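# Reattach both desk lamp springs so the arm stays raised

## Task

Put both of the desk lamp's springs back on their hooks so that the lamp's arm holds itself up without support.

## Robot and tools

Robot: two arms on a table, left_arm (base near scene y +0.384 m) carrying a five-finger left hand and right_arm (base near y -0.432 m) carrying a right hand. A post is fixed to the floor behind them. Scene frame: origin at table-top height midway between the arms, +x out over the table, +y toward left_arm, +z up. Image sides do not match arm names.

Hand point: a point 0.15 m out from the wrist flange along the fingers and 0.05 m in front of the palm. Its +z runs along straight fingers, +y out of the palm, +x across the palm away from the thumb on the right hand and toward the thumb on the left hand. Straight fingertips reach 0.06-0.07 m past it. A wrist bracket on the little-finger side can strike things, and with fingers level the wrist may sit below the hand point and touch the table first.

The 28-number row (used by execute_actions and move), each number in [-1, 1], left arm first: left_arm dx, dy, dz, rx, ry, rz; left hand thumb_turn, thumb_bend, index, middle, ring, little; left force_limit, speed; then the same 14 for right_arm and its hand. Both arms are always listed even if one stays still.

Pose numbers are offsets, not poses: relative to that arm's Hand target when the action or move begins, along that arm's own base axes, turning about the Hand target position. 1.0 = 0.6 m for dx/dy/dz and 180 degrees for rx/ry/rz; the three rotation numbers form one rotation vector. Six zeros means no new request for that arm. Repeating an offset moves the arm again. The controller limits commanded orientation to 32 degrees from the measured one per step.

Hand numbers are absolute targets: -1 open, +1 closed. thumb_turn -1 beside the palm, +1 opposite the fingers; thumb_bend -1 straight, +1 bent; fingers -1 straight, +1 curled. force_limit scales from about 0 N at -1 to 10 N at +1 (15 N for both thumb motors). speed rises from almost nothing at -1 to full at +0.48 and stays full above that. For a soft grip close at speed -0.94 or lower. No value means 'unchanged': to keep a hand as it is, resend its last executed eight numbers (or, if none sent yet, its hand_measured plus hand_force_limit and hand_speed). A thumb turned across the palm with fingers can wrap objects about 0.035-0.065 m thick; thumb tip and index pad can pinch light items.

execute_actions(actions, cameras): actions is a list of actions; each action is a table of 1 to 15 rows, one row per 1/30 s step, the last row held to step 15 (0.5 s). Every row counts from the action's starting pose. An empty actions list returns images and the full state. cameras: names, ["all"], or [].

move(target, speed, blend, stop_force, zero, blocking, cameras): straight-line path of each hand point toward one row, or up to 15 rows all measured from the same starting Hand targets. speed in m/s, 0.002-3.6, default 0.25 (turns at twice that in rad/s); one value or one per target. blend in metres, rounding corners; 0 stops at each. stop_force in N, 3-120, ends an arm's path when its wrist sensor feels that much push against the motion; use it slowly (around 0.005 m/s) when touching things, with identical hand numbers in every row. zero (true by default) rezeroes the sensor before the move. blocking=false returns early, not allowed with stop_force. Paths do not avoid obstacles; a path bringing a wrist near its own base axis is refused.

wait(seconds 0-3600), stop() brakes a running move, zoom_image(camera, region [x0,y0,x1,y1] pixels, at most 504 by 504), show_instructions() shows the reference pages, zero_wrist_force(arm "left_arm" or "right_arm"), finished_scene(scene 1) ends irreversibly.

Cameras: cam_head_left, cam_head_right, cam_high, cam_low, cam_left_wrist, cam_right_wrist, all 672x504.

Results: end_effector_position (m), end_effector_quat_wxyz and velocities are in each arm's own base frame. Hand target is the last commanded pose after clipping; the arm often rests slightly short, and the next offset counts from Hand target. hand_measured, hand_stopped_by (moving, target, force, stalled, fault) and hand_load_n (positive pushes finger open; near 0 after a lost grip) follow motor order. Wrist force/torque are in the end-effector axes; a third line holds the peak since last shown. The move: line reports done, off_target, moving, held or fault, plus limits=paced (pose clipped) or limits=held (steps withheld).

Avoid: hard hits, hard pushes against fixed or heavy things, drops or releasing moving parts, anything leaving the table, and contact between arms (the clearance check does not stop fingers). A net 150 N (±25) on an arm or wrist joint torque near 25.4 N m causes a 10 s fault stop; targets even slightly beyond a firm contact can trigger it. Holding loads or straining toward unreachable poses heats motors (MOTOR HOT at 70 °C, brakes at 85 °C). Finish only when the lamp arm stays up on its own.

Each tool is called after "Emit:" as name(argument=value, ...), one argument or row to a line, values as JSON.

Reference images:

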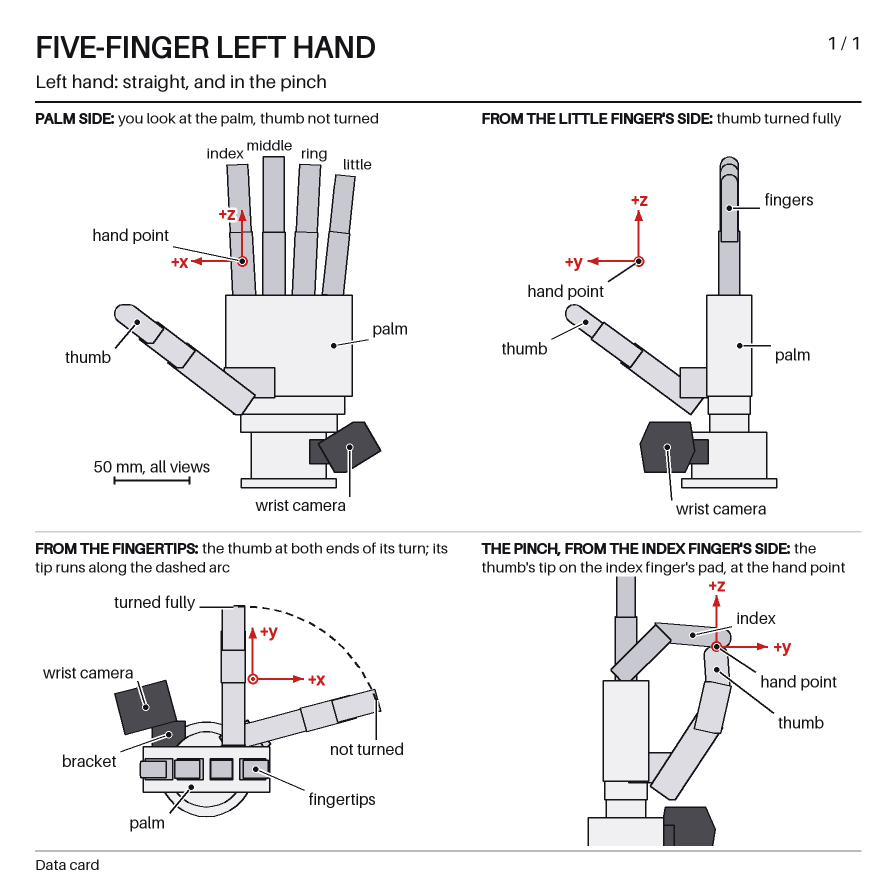

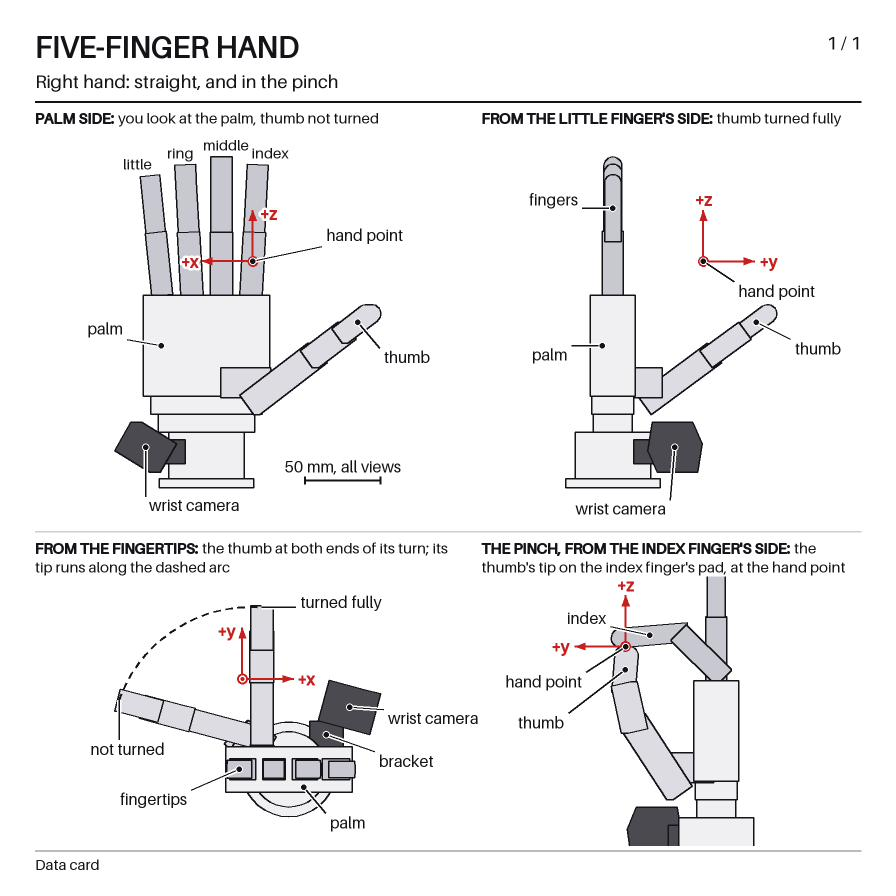

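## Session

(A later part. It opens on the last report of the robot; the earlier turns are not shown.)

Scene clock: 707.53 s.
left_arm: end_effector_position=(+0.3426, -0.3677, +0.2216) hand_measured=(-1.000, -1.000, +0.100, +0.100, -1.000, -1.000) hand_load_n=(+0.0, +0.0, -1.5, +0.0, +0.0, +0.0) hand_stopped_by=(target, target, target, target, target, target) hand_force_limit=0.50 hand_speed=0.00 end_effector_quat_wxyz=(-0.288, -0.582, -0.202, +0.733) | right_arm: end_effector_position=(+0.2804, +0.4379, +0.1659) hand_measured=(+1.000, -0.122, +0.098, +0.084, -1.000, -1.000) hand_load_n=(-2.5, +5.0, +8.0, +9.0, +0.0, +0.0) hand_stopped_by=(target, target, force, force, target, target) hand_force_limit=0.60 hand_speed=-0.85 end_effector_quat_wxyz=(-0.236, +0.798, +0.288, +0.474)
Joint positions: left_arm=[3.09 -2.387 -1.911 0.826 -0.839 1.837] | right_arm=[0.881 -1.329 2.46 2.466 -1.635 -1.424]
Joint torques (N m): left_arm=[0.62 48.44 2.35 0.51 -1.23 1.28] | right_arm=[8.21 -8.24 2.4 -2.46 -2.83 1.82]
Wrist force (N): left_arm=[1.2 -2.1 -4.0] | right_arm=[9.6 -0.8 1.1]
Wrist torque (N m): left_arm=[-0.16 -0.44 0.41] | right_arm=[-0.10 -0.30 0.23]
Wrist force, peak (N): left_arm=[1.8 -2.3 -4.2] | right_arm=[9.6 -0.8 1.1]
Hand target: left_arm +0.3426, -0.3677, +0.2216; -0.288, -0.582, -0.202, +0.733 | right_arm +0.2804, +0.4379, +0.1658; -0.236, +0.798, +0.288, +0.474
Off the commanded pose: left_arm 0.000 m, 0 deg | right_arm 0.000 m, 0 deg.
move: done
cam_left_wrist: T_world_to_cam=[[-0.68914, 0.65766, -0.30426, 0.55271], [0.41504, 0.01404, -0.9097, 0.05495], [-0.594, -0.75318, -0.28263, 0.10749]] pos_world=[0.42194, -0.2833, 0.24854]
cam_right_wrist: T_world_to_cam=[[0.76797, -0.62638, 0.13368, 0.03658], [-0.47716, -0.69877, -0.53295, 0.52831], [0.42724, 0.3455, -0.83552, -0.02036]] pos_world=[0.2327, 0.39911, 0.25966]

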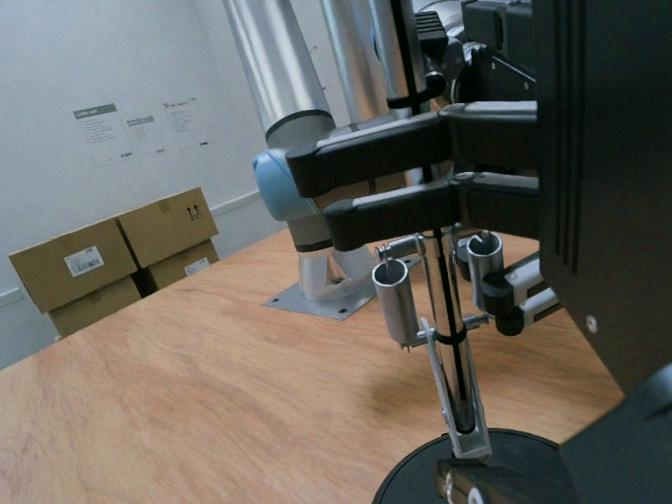

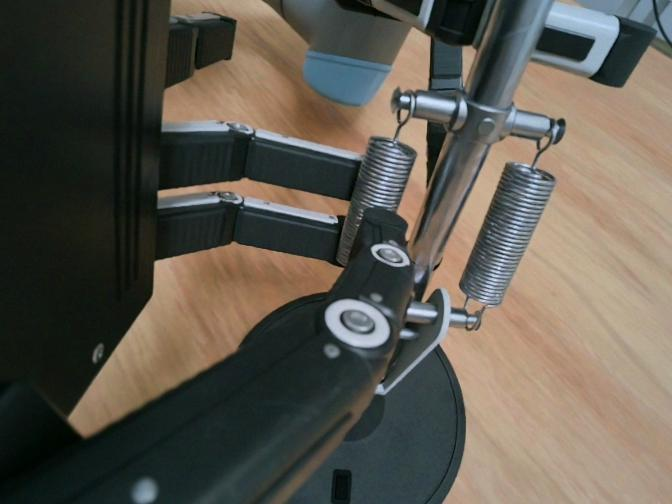

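Emit:
zoom_image(
  camera="cam_left_wrist",
  region=[460, 295, 510, 345],
)

Emit:
zoom_image(
  camera="cam_left_wrist",
  region=[450, 220, 530, 300],
)

Scaled by 10.080 from the camera's image (finer frame: 960x720).

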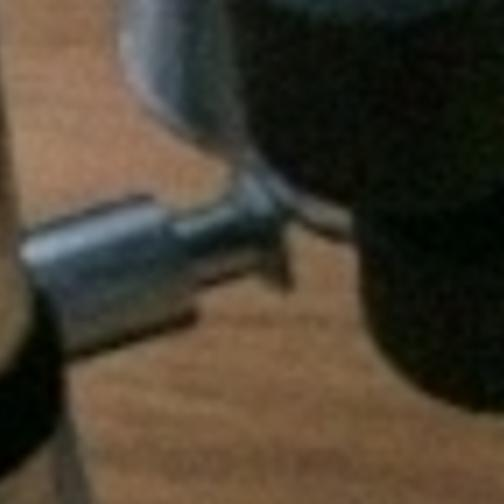

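Scaled by 6.300 from the camera's image (finer frame: 960x720).

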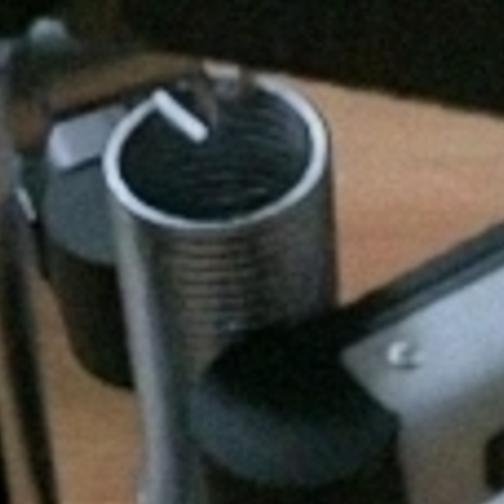

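Emit:
move(
  target=[0,0,0,0,0,0,-1,-1,0.1,0.1,-1,-1,0.5,0,0.001947,0.001167,0.004413,0,0,0,1,-0.12,0.55,0.55,-1,-1,0.6,-0.85],
  speed=0.01,
)

Emit:
move(
  target=[0,0,0,0,0,0,-1,-1,0.1,0.1,-1,-1,0.5,0,-0.00473,0.00545,0.0014,0.0188,0.01981,-0.01368,1,-0.12,0.55,0.55,-1,-1,0.6,-0.85],
  speed=0.02,
  cameras=["cam_left_wrist","cam_right_wrist"],
)

Emit:
zoom_image(
  camera="cam_left_wrist",
  region=[445, 220, 525, 350],
)

Emit:
zoom_image(
  camera="cam_left_wrist",
  region=[460, 295, 510, 345],
)

Scene clock: 713.10 s.
left_arm: end_effector_position=(+0.3426, -0.3677, +0.2216) hand_measured=(-1.000, -1.000, +0.100, +0.100, -1.000, -1.000) hand_load_n=(+0.0, +0.0, -1.5, +0.0, +0.0, +0.0) hand_stopped_by=(target, target, target, target, target, target) hand_force_limit=0.50 hand_speed=0.00 end_effector_quat_wxyz=(-0.288, -0.582, -0.202, +0.733) | right_arm: end_effector_position=(+0.2815, +0.4385, +0.1683) hand_measured=(+1.000, -0.122, +0.098, +0.084, -1.000, -1.000) hand_load_n=(+0.0, +5.0, +8.0, +9.0, +0.0, +0.0) hand_stopped_by=(target, target, force, force, target, target) hand_force_limit=0.60 hand_speed=-0.85 end_effector_quat_wxyz=(-0.236, +0.798, +0.288, +0.474) end_effector_velocity=(+0.001, +0.000, +0.001) end_effector_angular_velocity=(+0.000, +0.000, -0.001)
Joint positions: left_arm=[3.09 -2.387 -1.911 0.826 -0.839 1.837] | right_arm=[0.88 -1.335 2.456 2.477 -1.634 -1.424]
Joint velocities: left_arm=[within noise] | right_arm=[-0.001 -0.003 -0.003 0.005 0 0]
Joint torques (N m): left_arm=[2.1 48.21 2.38 0.49 -1.27 1.36] | right_arm=[-10.95 -33.64 -20.86 -0.42 2.74 -1.24]
Wrist force (N): left_arm=[1.0 -2.1 -4.2] | right_arm=[1.8 -0.6 1.4]
Wrist torque (N m): left_arm=[-0.17 -0.42 0.39] | right_arm=[-0.08 0.01 0.25]
Wrist force, peak (N): left_arm=[1.6 -2.3 -4.2] | right_arm=[9.8 -0.9 1.0]
Hand target: left_arm +0.3426, -0.3677, +0.2216; -0.288, -0.582, -0.202, +0.733 | right_arm +0.2815, +0.4386, +0.1684; -0.236, +0.798, +0.288, +0.474
Off the commanded pose: left_arm 0.000 m, 0 deg | right_arm 0.000 m, 0 deg.
move: done

Scene clock: 715.90 s.
left_arm: end_effector_position=(+0.3426, -0.3677, +0.2216) hand_measured=(-1.000, -1.000, +0.100, +0.100, -1.000, -1.000) hand_load_n=(+0.0, +0.0, -1.5, +0.0, +0.0, +0.0) hand_stopped_by=(target, target, target, target, target, target) hand_force_limit=0.50 hand_speed=0.00 end_effector_quat_wxyz=(-0.288, -0.582, -0.202, +0.733) | right_arm: end_effector_position=(+0.2787, +0.4418, +0.1693) hand_measured=(+1.000, -0.122, +0.098, +0.084, -1.000, -1.000) hand_load_n=(+0.0, +5.0, +8.0, +9.0, +0.0, +0.0) hand_stopped_by=(target, target, force, force, target, target) hand_force_limit=0.60 hand_speed=-0.85 end_effector_quat_wxyz=(-0.258, +0.811, +0.250, +0.462)
Joint positions: left_arm=[3.09 -2.387 -1.911 0.826 -0.839 1.837] | right_arm=[0.881 -1.349 2.445 2.502 -1.636 -1.328]
Joint torques (N m): left_arm=[2.17 47.75 2.26 0.32 -1.18 1.25] | right_arm=[8.13 -32.82 -20.68 -0.53 -3.06 1.56]
Wrist force (N): left_arm=[0.9 -1.8 -4.0] | right_arm=[1.6 -0.2 1.3]
Wrist torque (N m): left_arm=[-0.14 -0.43 0.39] | right_arm=[-0.01 0.01 0.14]
Wrist force, peak (N): left_arm=[1.3 -2.0 -4.3] | right_arm=[1.7 -0.7 1.5]
Hand target: left_arm +0.3426, -0.3677, +0.2216; -0.288, -0.582, -0.202, +0.733 | right_arm +0.2787, +0.4418, +0.1693; -0.258, +0.811, +0.250, +0.462
Off the commanded pose: left_arm 0.000 m, 0 deg | right_arm 0.000 m, 0 deg.
move: done
cam_left_wrist: T_world_to_cam=[[-0.68914, 0.65766, -0.30426, 0.55271], [0.41504, 0.01404, -0.9097, 0.05495], [-0.594, -0.75318, -0.28263, 0.10749]] pos_world=[0.42194, -0.2833, 0.24854]
cam_right_wrist: T_world_to_cam=[[0.74602, -0.66414, 0.04869, 0.07714], [-0.53924, -0.64539, -0.541, 0.52702], [0.39073, 0.37734, -0.83961, -0.02135]] pos_world=[0.23498, 0.39943, 0.26344]

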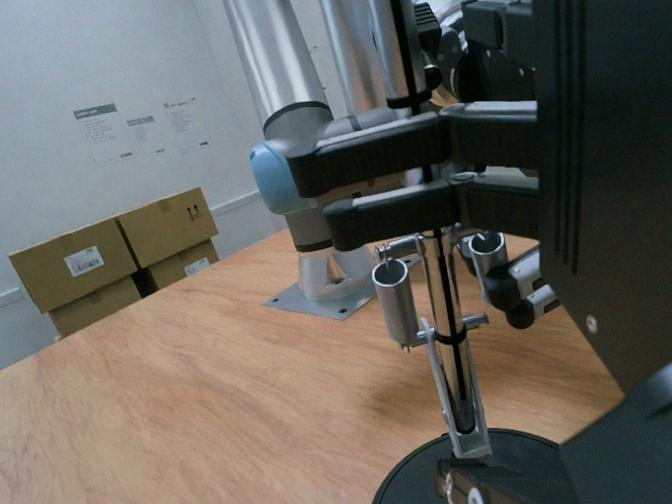

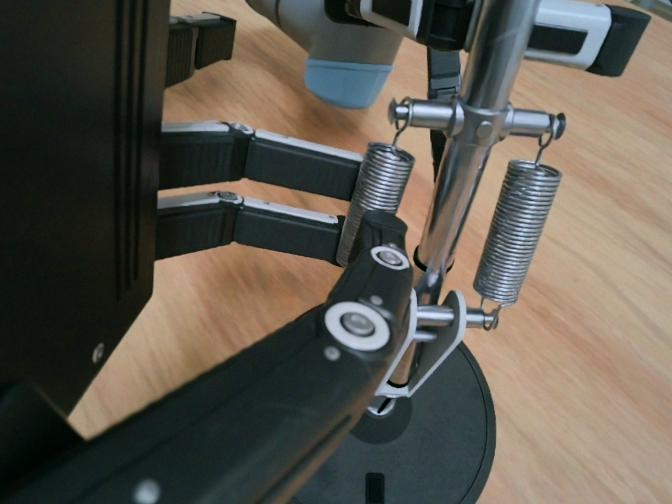

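Scaled by 3.877 from the camera's image (finer frame: 960x720).

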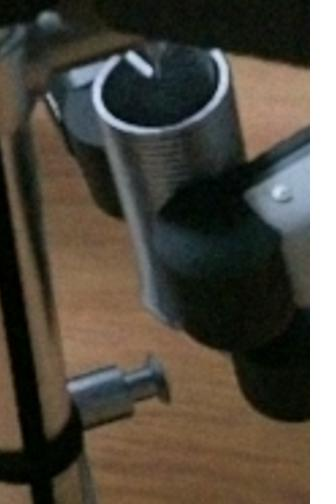

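Scaled by 10.080 from the camera's image (finer frame: 960x720).

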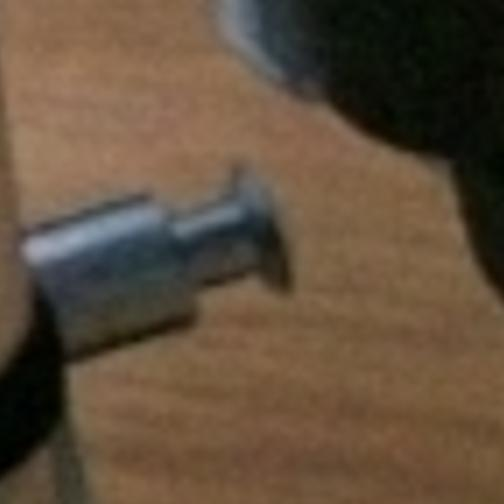

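Emit:
move(
  target=[0,0,0,0,0,0,-1,-1,0.1,0.1,-1,-1,0.5,0,-0.002689,-0.001487,-0.005915,0,0,0,1,-0.12,0.55,0.55,-1,-1,0.6,-0.85],
  speed=0.01,
  cameras=["cam_left_wrist","cam_right_wrist"],
)

Emit:
zoom_image(
  camera="cam_left_wrist",
  region=[445, 220, 525, 350],
)

Emit:
zoom_image(
  camera="cam_right_wrist",
  region=[340, 100, 580, 350],
)

Scene clock: 718.13 s.
left_arm: end_effector_position=(+0.3426, -0.3677, +0.2216) hand_measured=(-1.000, -1.000, +0.100, +0.100, -1.000, -1.000) hand_load_n=(+0.0, +0.0, -1.5, +0.0, +0.0, +0.0) hand_stopped_by=(target, target, target, target, target, target) hand_force_limit=0.50 hand_speed=0.00 end_effector_quat_wxyz=(-0.288, -0.582, -0.202, +0.733) | right_arm: end_effector_position=(+0.2771, +0.4410, +0.1658) hand_measured=(+1.000, -0.122, +0.098, +0.084, -1.000, -1.000) hand_load_n=(-3.0, +5.0, +7.5, +9.0, +0.0, +0.0) hand_stopped_by=(target, target, force, force, target, target) hand_force_limit=0.60 hand_speed=-0.85 end_effector_quat_wxyz=(-0.258, +0.811, +0.250, +0.462)
Joint positions: left_arm=[3.09 -2.387 -1.911 0.826 -0.839 1.837] | right_arm=[0.883 -1.34 2.451 2.487 -1.638 -1.327]
Joint torques (N m): left_arm=[1.76 48.2 1.93 0.37 -1.18 1.15] | right_arm=[8.61 -8.04 2.06 -2.32 -2.72 1.9]
Wrist force (N): left_arm=[1.4 -2.1 -4.3] | right_arm=[9.9 -0.9 1.2]
Wrist torque (N m): left_arm=[-0.15 -0.45 0.41] | right_arm=[-0.08 -0.30 0.19]
Wrist force, peak (N): left_arm=[1.6 -2.4 -4.3] | right_arm=[10.1 -0.9 0.8]
Hand target: left_arm +0.3426, -0.3677, +0.2216; -0.288, -0.582, -0.202, +0.733 | right_arm +0.2771, +0.4409, +0.1657; -0.258, +0.811, +0.250, +0.462
Off the commanded pose: left_arm 0.000 m, 0 deg | right_arm 0.000 m, 0 deg.
move: done
cam_left_wrist: T_world_to_cam=[[-0.68914, 0.65766, -0.30426, 0.55271], [0.41504, 0.01404, -0.9097, 0.05495], [-0.594, -0.75318, -0.28263, 0.10749]] pos_world=[0.42194, -0.2833, 0.24854]
cam_right_wrist: T_world_to_cam=[[0.74589, -0.66431, 0.04837, 0.07802], [-0.53951, -0.64515, -0.54103, 0.52377], [0.39062, 0.37745, -0.83961, -0.02329]] pos_world=[0.23348, 0.39853, 0.26004]

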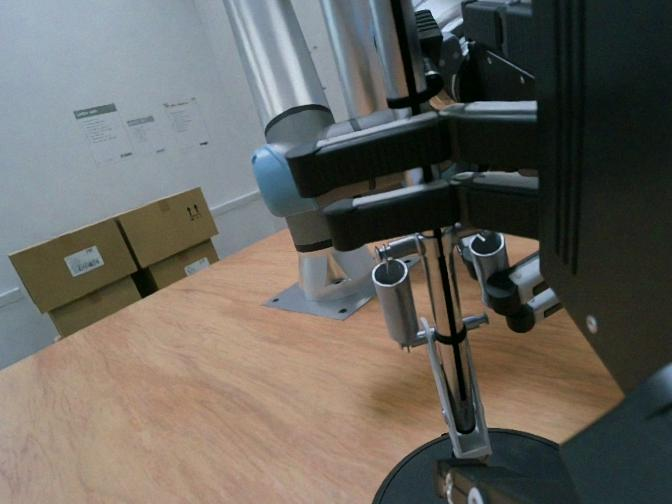

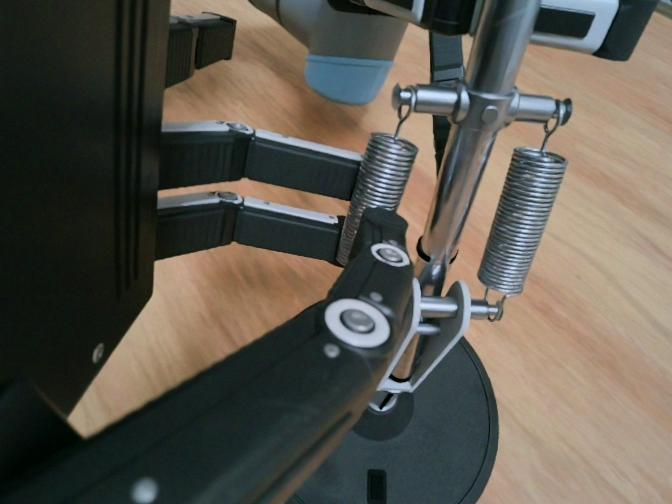

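Scaled by 3.877 from the camera's image (finer frame: 960x720).

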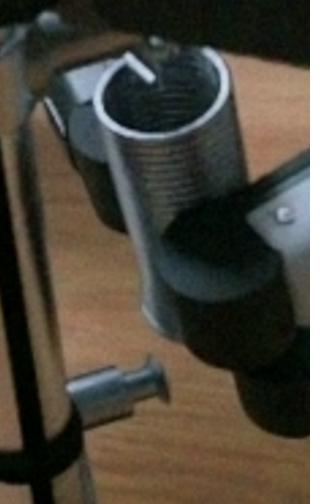

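Scaled by 2.016 from the camera's image (finer frame: 960x720).

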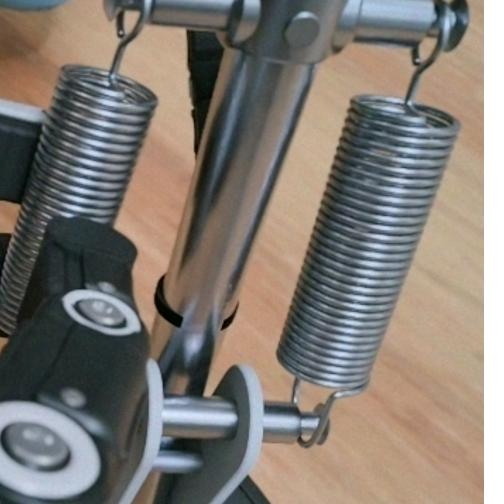

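Emit:
move(
  target=[0,0,0,0,0,0,-1,-1,0.1,0.1,-1,-1,0.5,0,-0.002016,-0.001116,-0.004437,0,0,0,1,-0.12,0.55,0.55,-1,-1,0.6,-0.85],
  speed=0.01,
  cameras=["cam_left_wrist","cam_right_wrist"],
)

Emit:
zoom_image(
  camera="cam_left_wrist",
  region=[445, 220, 525, 350],
)

Emit:
zoom_image(
  camera="cam_left_wrist",
  region=[460, 295, 510, 345],
)

Scene clock: 719.20 s.
left_arm: end_effector_position=(+0.3426, -0.3677, +0.2216) hand_measured=(-1.000, -1.000, +0.100, +0.100, -1.000, -1.000) hand_load_n=(+0.0, +0.0, -1.5, +0.0, +0.0, +0.0) hand_stopped_by=(target, target, target, target, target, target) hand_force_limit=0.50 hand_speed=0.00 end_effector_quat_wxyz=(-0.288, -0.582, -0.202, +0.733) | right_arm: end_effector_position=(+0.2759, +0.4403, +0.1632) hand_measured=(+1.000, -0.122, +0.098, +0.084, -1.000, -1.000) hand_load_n=(-2.5, +5.0, +7.5, +8.5, +0.0, +0.0) hand_stopped_by=(target, target, force, force, target, target) hand_force_limit=0.60 hand_speed=-0.85 end_effector_quat_wxyz=(-0.258, +0.811, +0.250, +0.462)
Joint positions: left_arm=[3.09 -2.387 -1.911 0.826 -0.839 1.837] | right_arm=[0.885 -1.333 2.455 2.476 -1.64 -1.326]
Joint torques (N m): left_arm=[2.08 48.18 2.3 0.32 -1.2 1.2] | right_arm=[8.55 -6.78 2.39 -2.05 -2.66 2.04]
Wrist force (N): left_arm=[1.7 -2.4 -4.2] | right_arm=[11.4 -1.2 1.2]
Wrist torque (N m): left_arm=[-0.20 -0.48 0.43] | right_arm=[-0.11 -0.33 0.18]
Wrist force, peak (N): left_arm=[1.7 -2.3 -4.2] | right_arm=[11.4 -1.0 1.2]
Hand target: left_arm +0.3426, -0.3677, +0.2216; -0.288, -0.582, -0.202, +0.733 | right_arm +0.2759, +0.4403, +0.1631; -0.258, +0.811, +0.250, +0.462
Off the commanded pose: left_arm 0.000 m, 0 deg | right_arm 0.000 m, 0 deg.
move: done
cam_left_wrist: T_world_to_cam=[[-0.68914, 0.65766, -0.30426, 0.55271], [0.41504, 0.01404, -0.9097, 0.05495], [-0.594, -0.75318, -0.28263, 0.10749]] pos_world=[0.42194, -0.2833, 0.24854]
cam_right_wrist: T_world_to_cam=[[0.74589, -0.66431, 0.04838, 0.07864], [-0.53951, -0.64515, -0.54103, 0.52127], [0.39062, 0.37745, -0.83961, -0.02486]] pos_world=[0.23228, 0.39793, 0.25734]

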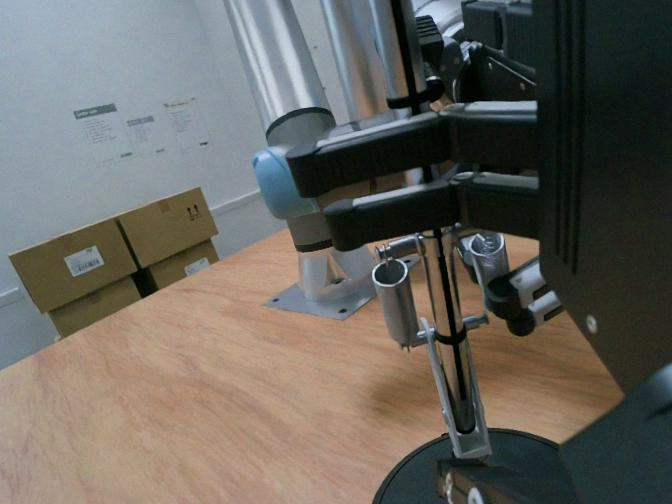

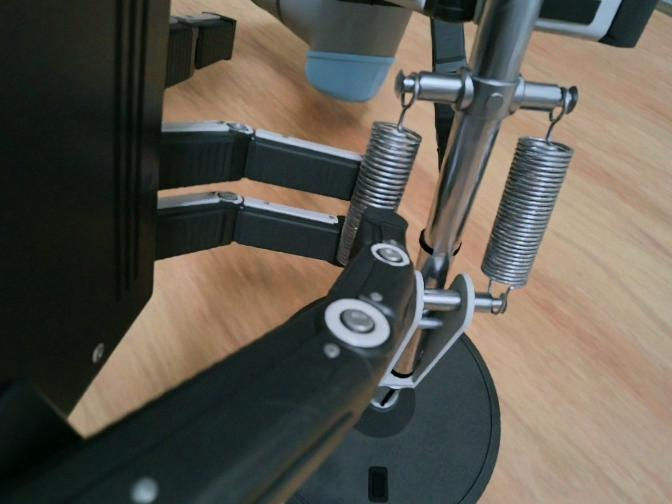

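Scaled by 3.877 from the camera's image (finer frame: 960x720).

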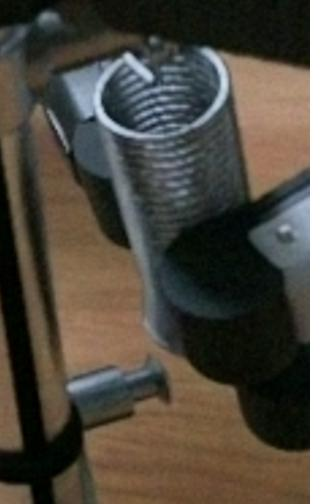

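Scaled by 10.080 from the camera's image (finer frame: 960x720).

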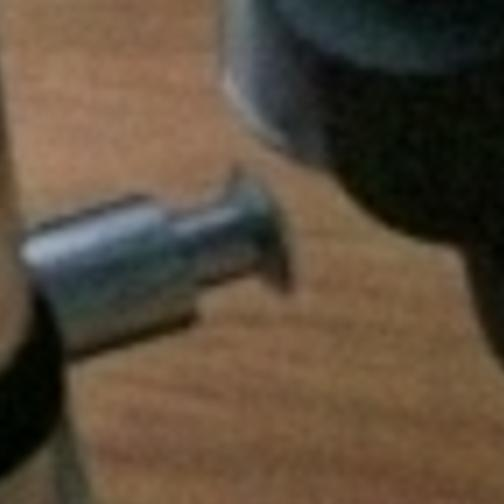

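Emit:
move(
  target=[0,0,0,0,0,0,-1,-1,0.1,0.1,-1,-1,0.5,0,-0.002016,-0.001116,-0.004437,0,0,0,1,-0.12,0.55,0.55,-1,-1,0.6,-0.85],
  speed=0.01,
  cameras=["cam_left_wrist","cam_right_wrist"],
)

Emit:
zoom_image(
  camera="cam_left_wrist",
  region=[445, 220, 525, 350],
)

Emit:
zoom_image(
  camera="cam_left_wrist",
  region=[460, 295, 510, 345],
)

Scene clock: 720.23 s.
left_arm: end_effector_position=(+0.3426, -0.3677, +0.2216) hand_measured=(-1.000, -1.000, +0.100, +0.100, -1.000, -1.000) hand_load_n=(+0.5, +0.0, -1.5, +0.0, +0.0, +0.0) hand_stopped_by=(target, target, target, target, target, target) hand_force_limit=0.50 hand_speed=0.00 end_effector_quat_wxyz=(-0.288, -0.582, -0.202, +0.733) | right_arm: end_effector_position=(+0.2747, +0.4396, +0.1605) hand_measured=(+1.000, -0.122, +0.098, +0.084, -1.000, -1.000) hand_load_n=(-3.0, +5.0, +7.0, +8.5, +0.0, +0.0) hand_stopped_by=(target, target, force, force, target, target) hand_force_limit=0.60 hand_speed=-0.85 end_effector_quat_wxyz=(-0.258, +0.811, +0.250, +0.462)
Joint positions: left_arm=[3.09 -2.387 -1.911 0.826 -0.839 1.837] | right_arm=[0.887 -1.326 2.459 2.464 -1.641 -1.325]
Joint torques (N m): left_arm=[2.11 47.63 2.26 0.31 -1.12 1.2] | right_arm=[9.33 -8.25 2.44 -2.15 -2.52 2.02]
Wrist force (N): left_arm=[1.4 -2.3 -4.0] | right_arm=[11.5 -0.9 1.1]
Wrist torque (N m): left_arm=[-0.19 -0.44 0.42] | right_arm=[-0.06 -0.30 0.18]
Wrist force, peak (N): left_arm=[1.8 -2.3 -4.3] | right_arm=[11.7 -0.8 1.1]
Hand target: left_arm +0.3426, -0.3677, +0.2216; -0.288, -0.582, -0.202, +0.733 | right_arm +0.2747, +0.4396, +0.1604; -0.258, +0.811, +0.250, +0.462
Off the commanded pose: left_arm 0.000 m, 0 deg | right_arm 0.000 m, 0 deg.
move: done
cam_left_wrist: T_world_to_cam=[[-0.68914, 0.65766, -0.30426, 0.55271], [0.41504, 0.01404, -0.9097, 0.05495], [-0.594, -0.75318, -0.28263, 0.10749]] pos_world=[0.42194, -0.2833, 0.24854]
cam_right_wrist: T_world_to_cam=[[0.74589, -0.66431, 0.04838, 0.0792], [-0.53951, -0.64515, -0.54103, 0.51877], [0.39062, 0.37745, -0.83961, -0.02631]] pos_world=[0.23108, 0.39723, 0.25474]

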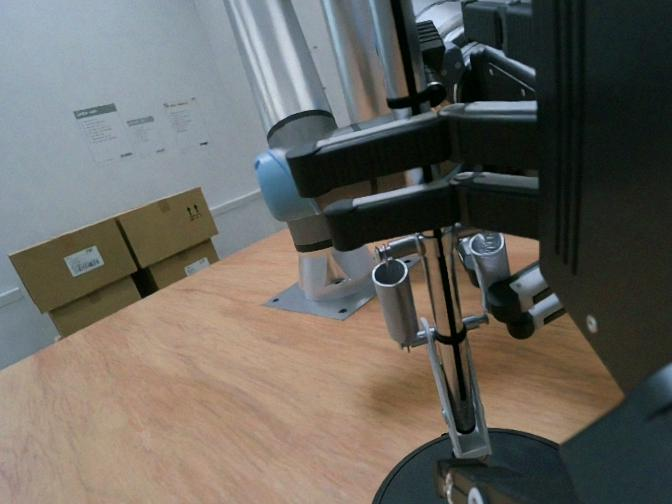

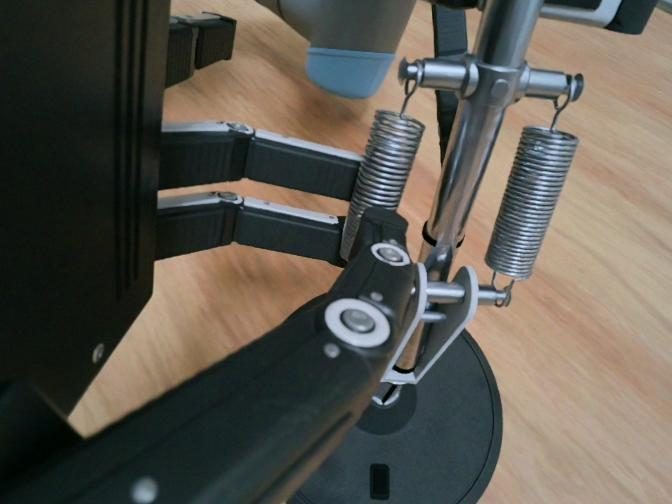

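Scaled by 3.877 from the camera's image (finer frame: 960x720).

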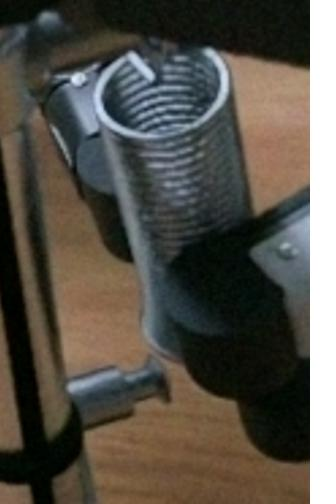

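Scaled by 10.080 from the camera's image (finer frame: 960x720).

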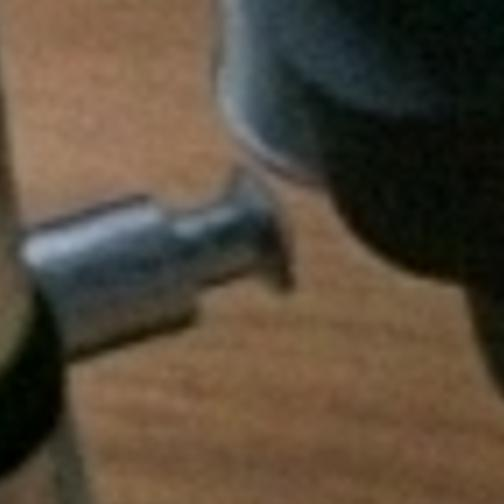

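Emit:
move(
  target=[0,0,0,0,0,0,-1,-1,0.1,0.1,-1,-1,0.5,0,-0.001344,-0.000744,-0.002958,0,0,0,1,-0.12,0.55,0.55,-1,-1,0.6,-0.85],
  speed=0.01,
  cameras=["cam_left_wrist","cam_right_wrist"],
)

Emit:
zoom_image(
  camera="cam_left_wrist",
  region=[445, 220, 525, 350],
)

Emit:
zoom_image(
  camera="cam_left_wrist",
  region=[460, 295, 510, 345],
)

Scene clock: 721.47 s.
left_arm: end_effector_position=(+0.3426, -0.3677, +0.2216) hand_measured=(-1.000, -1.000, +0.100, +0.100, -1.000, -1.000) hand_load_n=(+0.0, +0.0, -1.0, +0.5, +0.0, +0.0) hand_stopped_by=(target, target, target, target, target, target) hand_force_limit=0.50 hand_speed=0.00 end_effector_quat_wxyz=(-0.288, -0.582, -0.202, +0.733) | right_arm: end_effector_position=(+0.2739, +0.4392, +0.1587) hand_measured=(+1.000, -0.122, +0.098, +0.084, -1.000, -1.000) hand_load_n=(-3.0, +5.0, +7.0, +8.5, +0.0, +0.0) hand_stopped_by=(target, target, force, force, target, target) hand_force_limit=0.60 hand_speed=-0.85 end_effector_quat_wxyz=(-0.258, +0.811, +0.250, +0.462)
Joint positions: left_arm=[3.09 -2.387 -1.911 0.826 -0.839 1.837] | right_arm=[0.888 -1.321 2.462 2.457 -1.642 -1.325]
Joint torques (N m): left_arm=[2.02 47.51 2.06 0.39 -1.08 1.15] | right_arm=[8.9 -6.62 3.58 -1.84 -2.67 2.03]
Wrist force (N): left_arm=[2.0 -2.4 -4.0] | right_arm=[12.5 -1.2 1.4]
Wrist torque (N m): left_arm=[-0.20 -0.49 0.44] | right_arm=[-0.09 -0.36 0.20]
Wrist force, peak (N): left_arm=[1.7 -2.4 -4.3] | right_arm=[12.6 -1.1 1.1]
Hand target: left_arm +0.3426, -0.3677, +0.2216; -0.288, -0.582, -0.202, +0.733 | right_arm +0.2738, +0.4391, +0.1586; -0.258, +0.811, +0.250, +0.462
Off the commanded pose: left_arm 0.000 m, 0 deg | right_arm 0.000 m, 0 deg.
move: done
cam_left_wrist: T_world_to_cam=[[-0.68914, 0.65766, -0.30426, 0.55271], [0.41504, 0.01404, -0.9097, 0.05495], [-0.594, -0.75318, -0.28263, 0.10749]] pos_world=[0.42194, -0.2833, 0.24854]
cam_right_wrist: T_world_to_cam=[[0.74589, -0.66431, 0.04838, 0.07955], [-0.53951, -0.64515, -0.54103, 0.51704], [0.39062, 0.37745, -0.83961, -0.02732]] pos_world=[0.23028, 0.39673, 0.25294]

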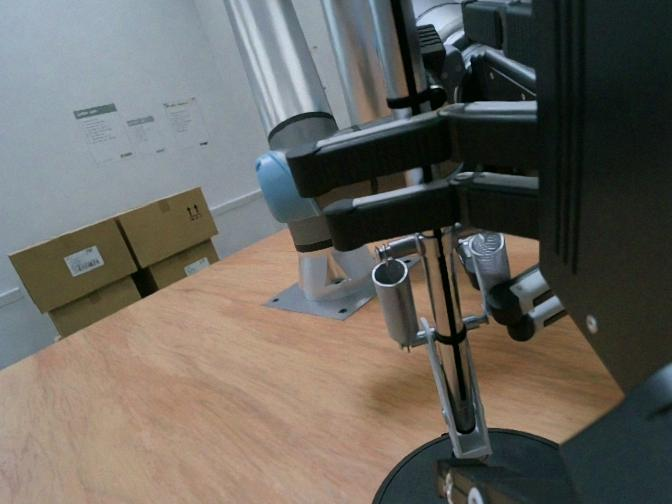

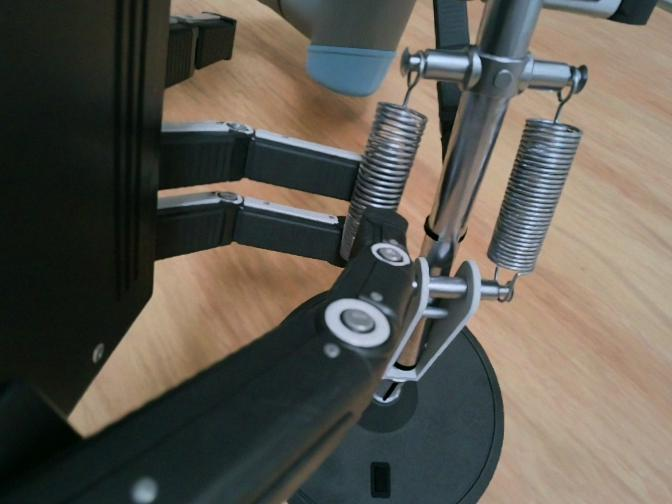

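Scaled by 3.877 from the camera's image (finer frame: 960x720).

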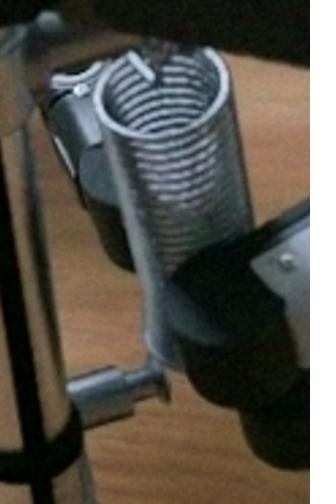

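Scaled by 10.080 from the camera's image (finer frame: 960x720).

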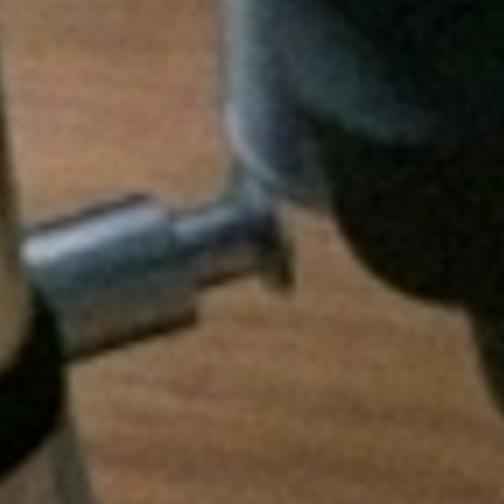

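Emit:
move(
  target=[0,0,0,0,0,0,-1,-1,0.1,0.1,-1,-1,0.5,0,-0.001008,-0.000558,-0.002219,0,0,0,1,-0.12,0.55,0.55,-1,-1,0.6,-0.85],
  speed=0.01,
  cameras=["cam_left_wrist","cam_right_wrist"],
)

Emit:
zoom_image(
  camera="cam_left_wrist",
  region=[445, 220, 525, 350],
)

Emit:
zoom_image(
  camera="cam_left_wrist",
  region=[460, 295, 510, 345],
)

Scene clock: 722.50 s.
left_arm: end_effector_position=(+0.3426, -0.3677, +0.2216) hand_measured=(-1.000, -1.000, +0.100, +0.100, -1.000, -1.000) hand_load_n=(+0.0, +0.0, -1.5, +0.0, +0.0, +0.0) hand_stopped_by=(target, target, target, target, target, target) hand_force_limit=0.50 hand_speed=0.00 end_effector_quat_wxyz=(-0.288, -0.582, -0.202, +0.733) | right_arm: end_effector_position=(+0.2733, +0.4388, +0.1574) hand_measured=(+1.000, -0.122, +0.098, +0.084, -1.000, -1.000) hand_load_n=(-2.5, +5.0, +7.0, +8.0, +0.0, +0.0) hand_stopped_by=(target, target, force, force, target, target) hand_force_limit=0.60 hand_speed=-0.85 end_effector_quat_wxyz=(-0.258, +0.811, +0.250, +0.462)
Joint positions: left_arm=[3.09 -2.387 -1.911 0.826 -0.839 1.837] | right_arm=[0.889 -1.317 2.464 2.451 -1.643 -1.324]
Joint torques (N m): left_arm=[2.42 47.61 2.65 0.25 -1.18 1.22] | right_arm=[9.55 -6.53 3.64 -1.39 -2.56 2]
Wrist force (N): left_arm=[1.8 -2.3 -3.9] | right_arm=[13.0 -1.3 1.1]
Wrist torque (N m): left_arm=[-0.19 -0.47 0.43] | right_arm=[-0.10 -0.35 0.19]
Wrist force, peak (N): left_arm=[1.6 -2.3 -4.3] | right_arm=[13.2 -1.2 1.0]
Hand target: left_arm +0.3426, -0.3677, +0.2216; -0.288, -0.582, -0.202, +0.733 | right_arm +0.2732, +0.4388, +0.1573; -0.258, +0.811, +0.250, +0.462
Off the commanded pose: left_arm 0.000 m, 0 deg | right_arm 0.000 m, 0 deg.
move: done
cam_left_wrist: T_world_to_cam=[[-0.68914, 0.65766, -0.30426, 0.55271], [0.41504, 0.01404, -0.9097, 0.05495], [-0.594, -0.75318, -0.28263, 0.10749]] pos_world=[0.42194, -0.2833, 0.24854]
cam_right_wrist: T_world_to_cam=[[0.74589, -0.66431, 0.04838, 0.07994], [-0.53951, -0.64515, -0.54103, 0.51571], [0.39062, 0.37745, -0.83961, -0.02811]] pos_world=[0.22958, 0.39643, 0.25154]

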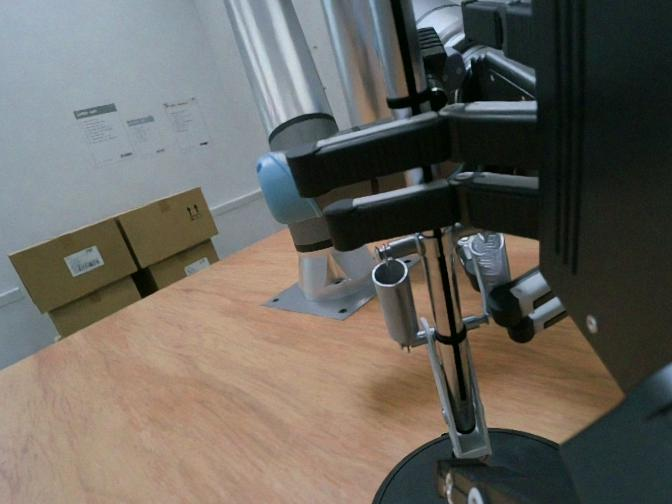

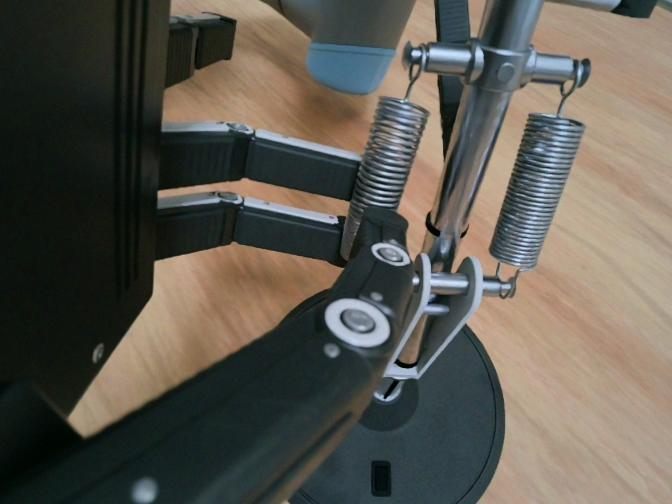

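Scaled by 3.877 from the camera's image (finer frame: 960x720).

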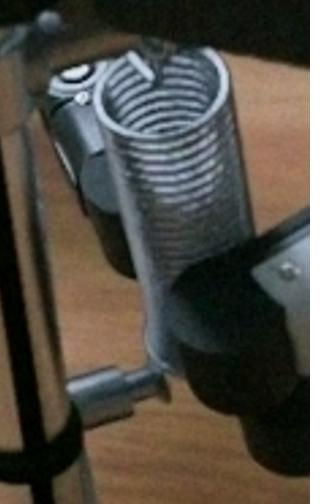

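Scaled by 10.080 from the camera's image (finer frame: 960x720).

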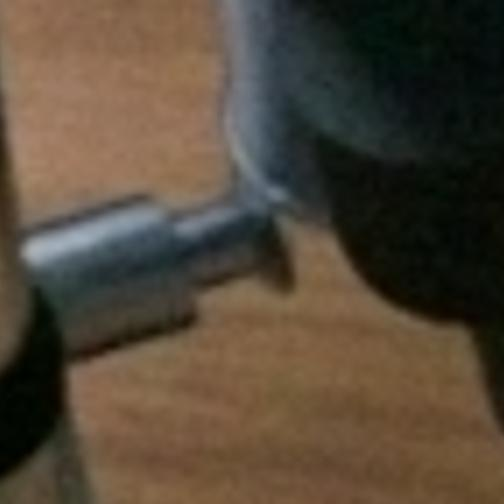

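Emit:
move(
  target=[0,0,0,0,0,0,-1,-1,0.1,0.1,-1,-1,0.5,0,0.004489,-0.005102,-0.00122,-0.01367,-0.01441,0.00995,1,-0.12,0.55,0.55,-1,-1,0.6,-0.85],
  speed=0.01,
  cameras=["cam_left_wrist","cam_right_wrist"],
)

Emit:
zoom_image(
  camera="cam_left_wrist",
  region=[445, 220, 525, 350],
)

Emit:
zoom_image(
  camera="cam_left_wrist",
  region=[460, 295, 510, 345],
)

Scene clock: 727.37 s.
left_arm: end_effector_position=(+0.3426, -0.3677, +0.2216) hand_measured=(-1.000, -1.000, +0.100, +0.100, -1.000, -1.000) hand_load_n=(+0.0, +0.0, -1.0, +0.0, +0.0, +0.0) hand_stopped_by=(target, target, target, target, target, target) hand_force_limit=0.50 hand_speed=0.00 end_effector_quat_wxyz=(-0.288, -0.582, -0.202, +0.733) | right_arm: end_effector_position=(+0.2759, +0.4358, +0.1566) hand_measured=(+1.000, -0.122, +0.098, +0.084, -1.000, -1.000) hand_load_n=(-3.0, +5.0, +7.0, +8.0, +0.0, -0.5) hand_stopped_by=(target, target, force, force, target, target) hand_force_limit=0.60 hand_speed=-0.85 end_effector_quat_wxyz=(-0.242, +0.802, +0.278, +0.471)
Joint positions: left_arm=[3.09 -2.387 -1.911 0.826 -0.839 1.837] | right_arm=[0.885 -1.307 2.473 2.431 -1.639 -1.395]
Joint torques (N m): left_arm=[2.12 47.58 2.5 0.15 -0.97 1.16] | right_arm=[-9.94 -6.48 3.74 -1.77 3.07 -0.53]
Wrist force (N): left_arm=[1.9 -2.4 -4.1] | right_arm=[12.8 -1.2 1.4]
Wrist torque (N m): left_arm=[-0.20 -0.47 0.44] | right_arm=[-0.11 -0.34 0.41]
Wrist force, peak (N): left_arm=[1.8 -2.3 -4.4] | right_arm=[13.5 -1.1 1.1]
Hand target: left_arm +0.3426, -0.3677, +0.2216; -0.288, -0.582, -0.202, +0.733 | right_arm +0.2759, +0.4357, +0.1566; -0.242, +0.802, +0.278, +0.471
Off the commanded pose: left_arm 0.000 m, 0 deg | right_arm 0.000 m, 0 deg.
move: done
cam_left_wrist: T_world_to_cam=[[-0.68914, 0.65766, -0.30426, 0.55271], [0.41504, 0.01404, -0.9097, 0.05495], [-0.594, -0.75318, -0.28263, 0.10749]] pos_world=[0.42194, -0.2833, 0.24854]
cam_right_wrist: T_world_to_cam=[[0.76257, -0.63746, 0.11016, 0.04991], [-0.49457, -0.68424, -0.53593, 0.51861], [0.41701, 0.3542, -0.83705, -0.02618]] pos_world=[0.22934, 0.39594, 0.25053]

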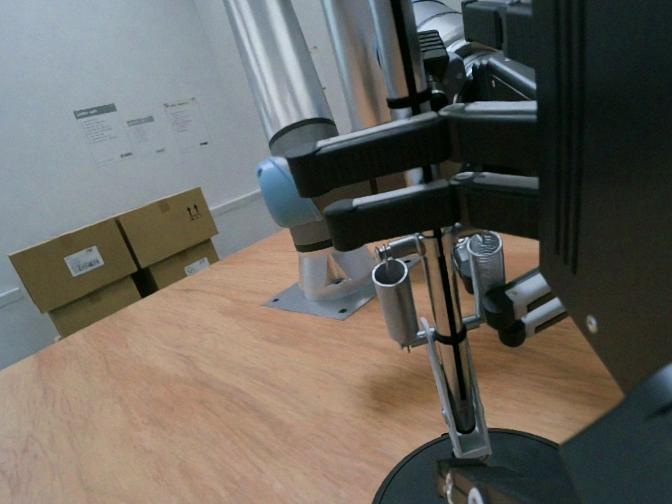

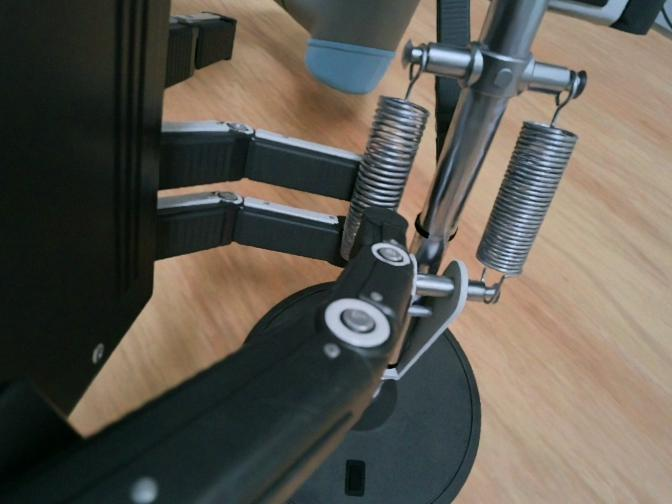

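Scaled by 3.877 from the camera's image (finer frame: 960x720).

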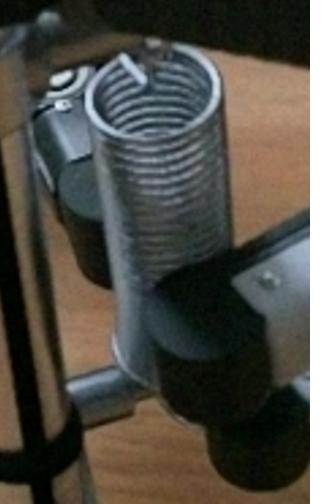

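Scaled by 10.080 from the camera's image (finer frame: 960x720).

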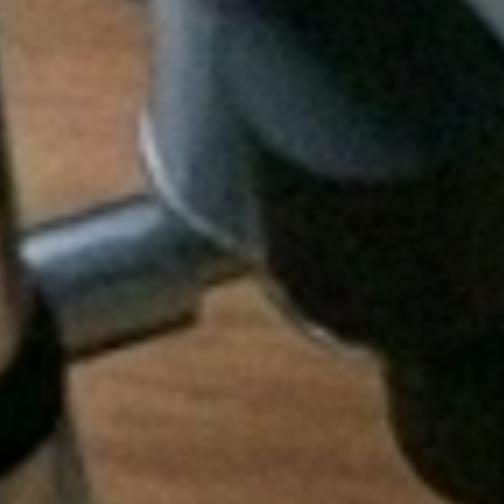

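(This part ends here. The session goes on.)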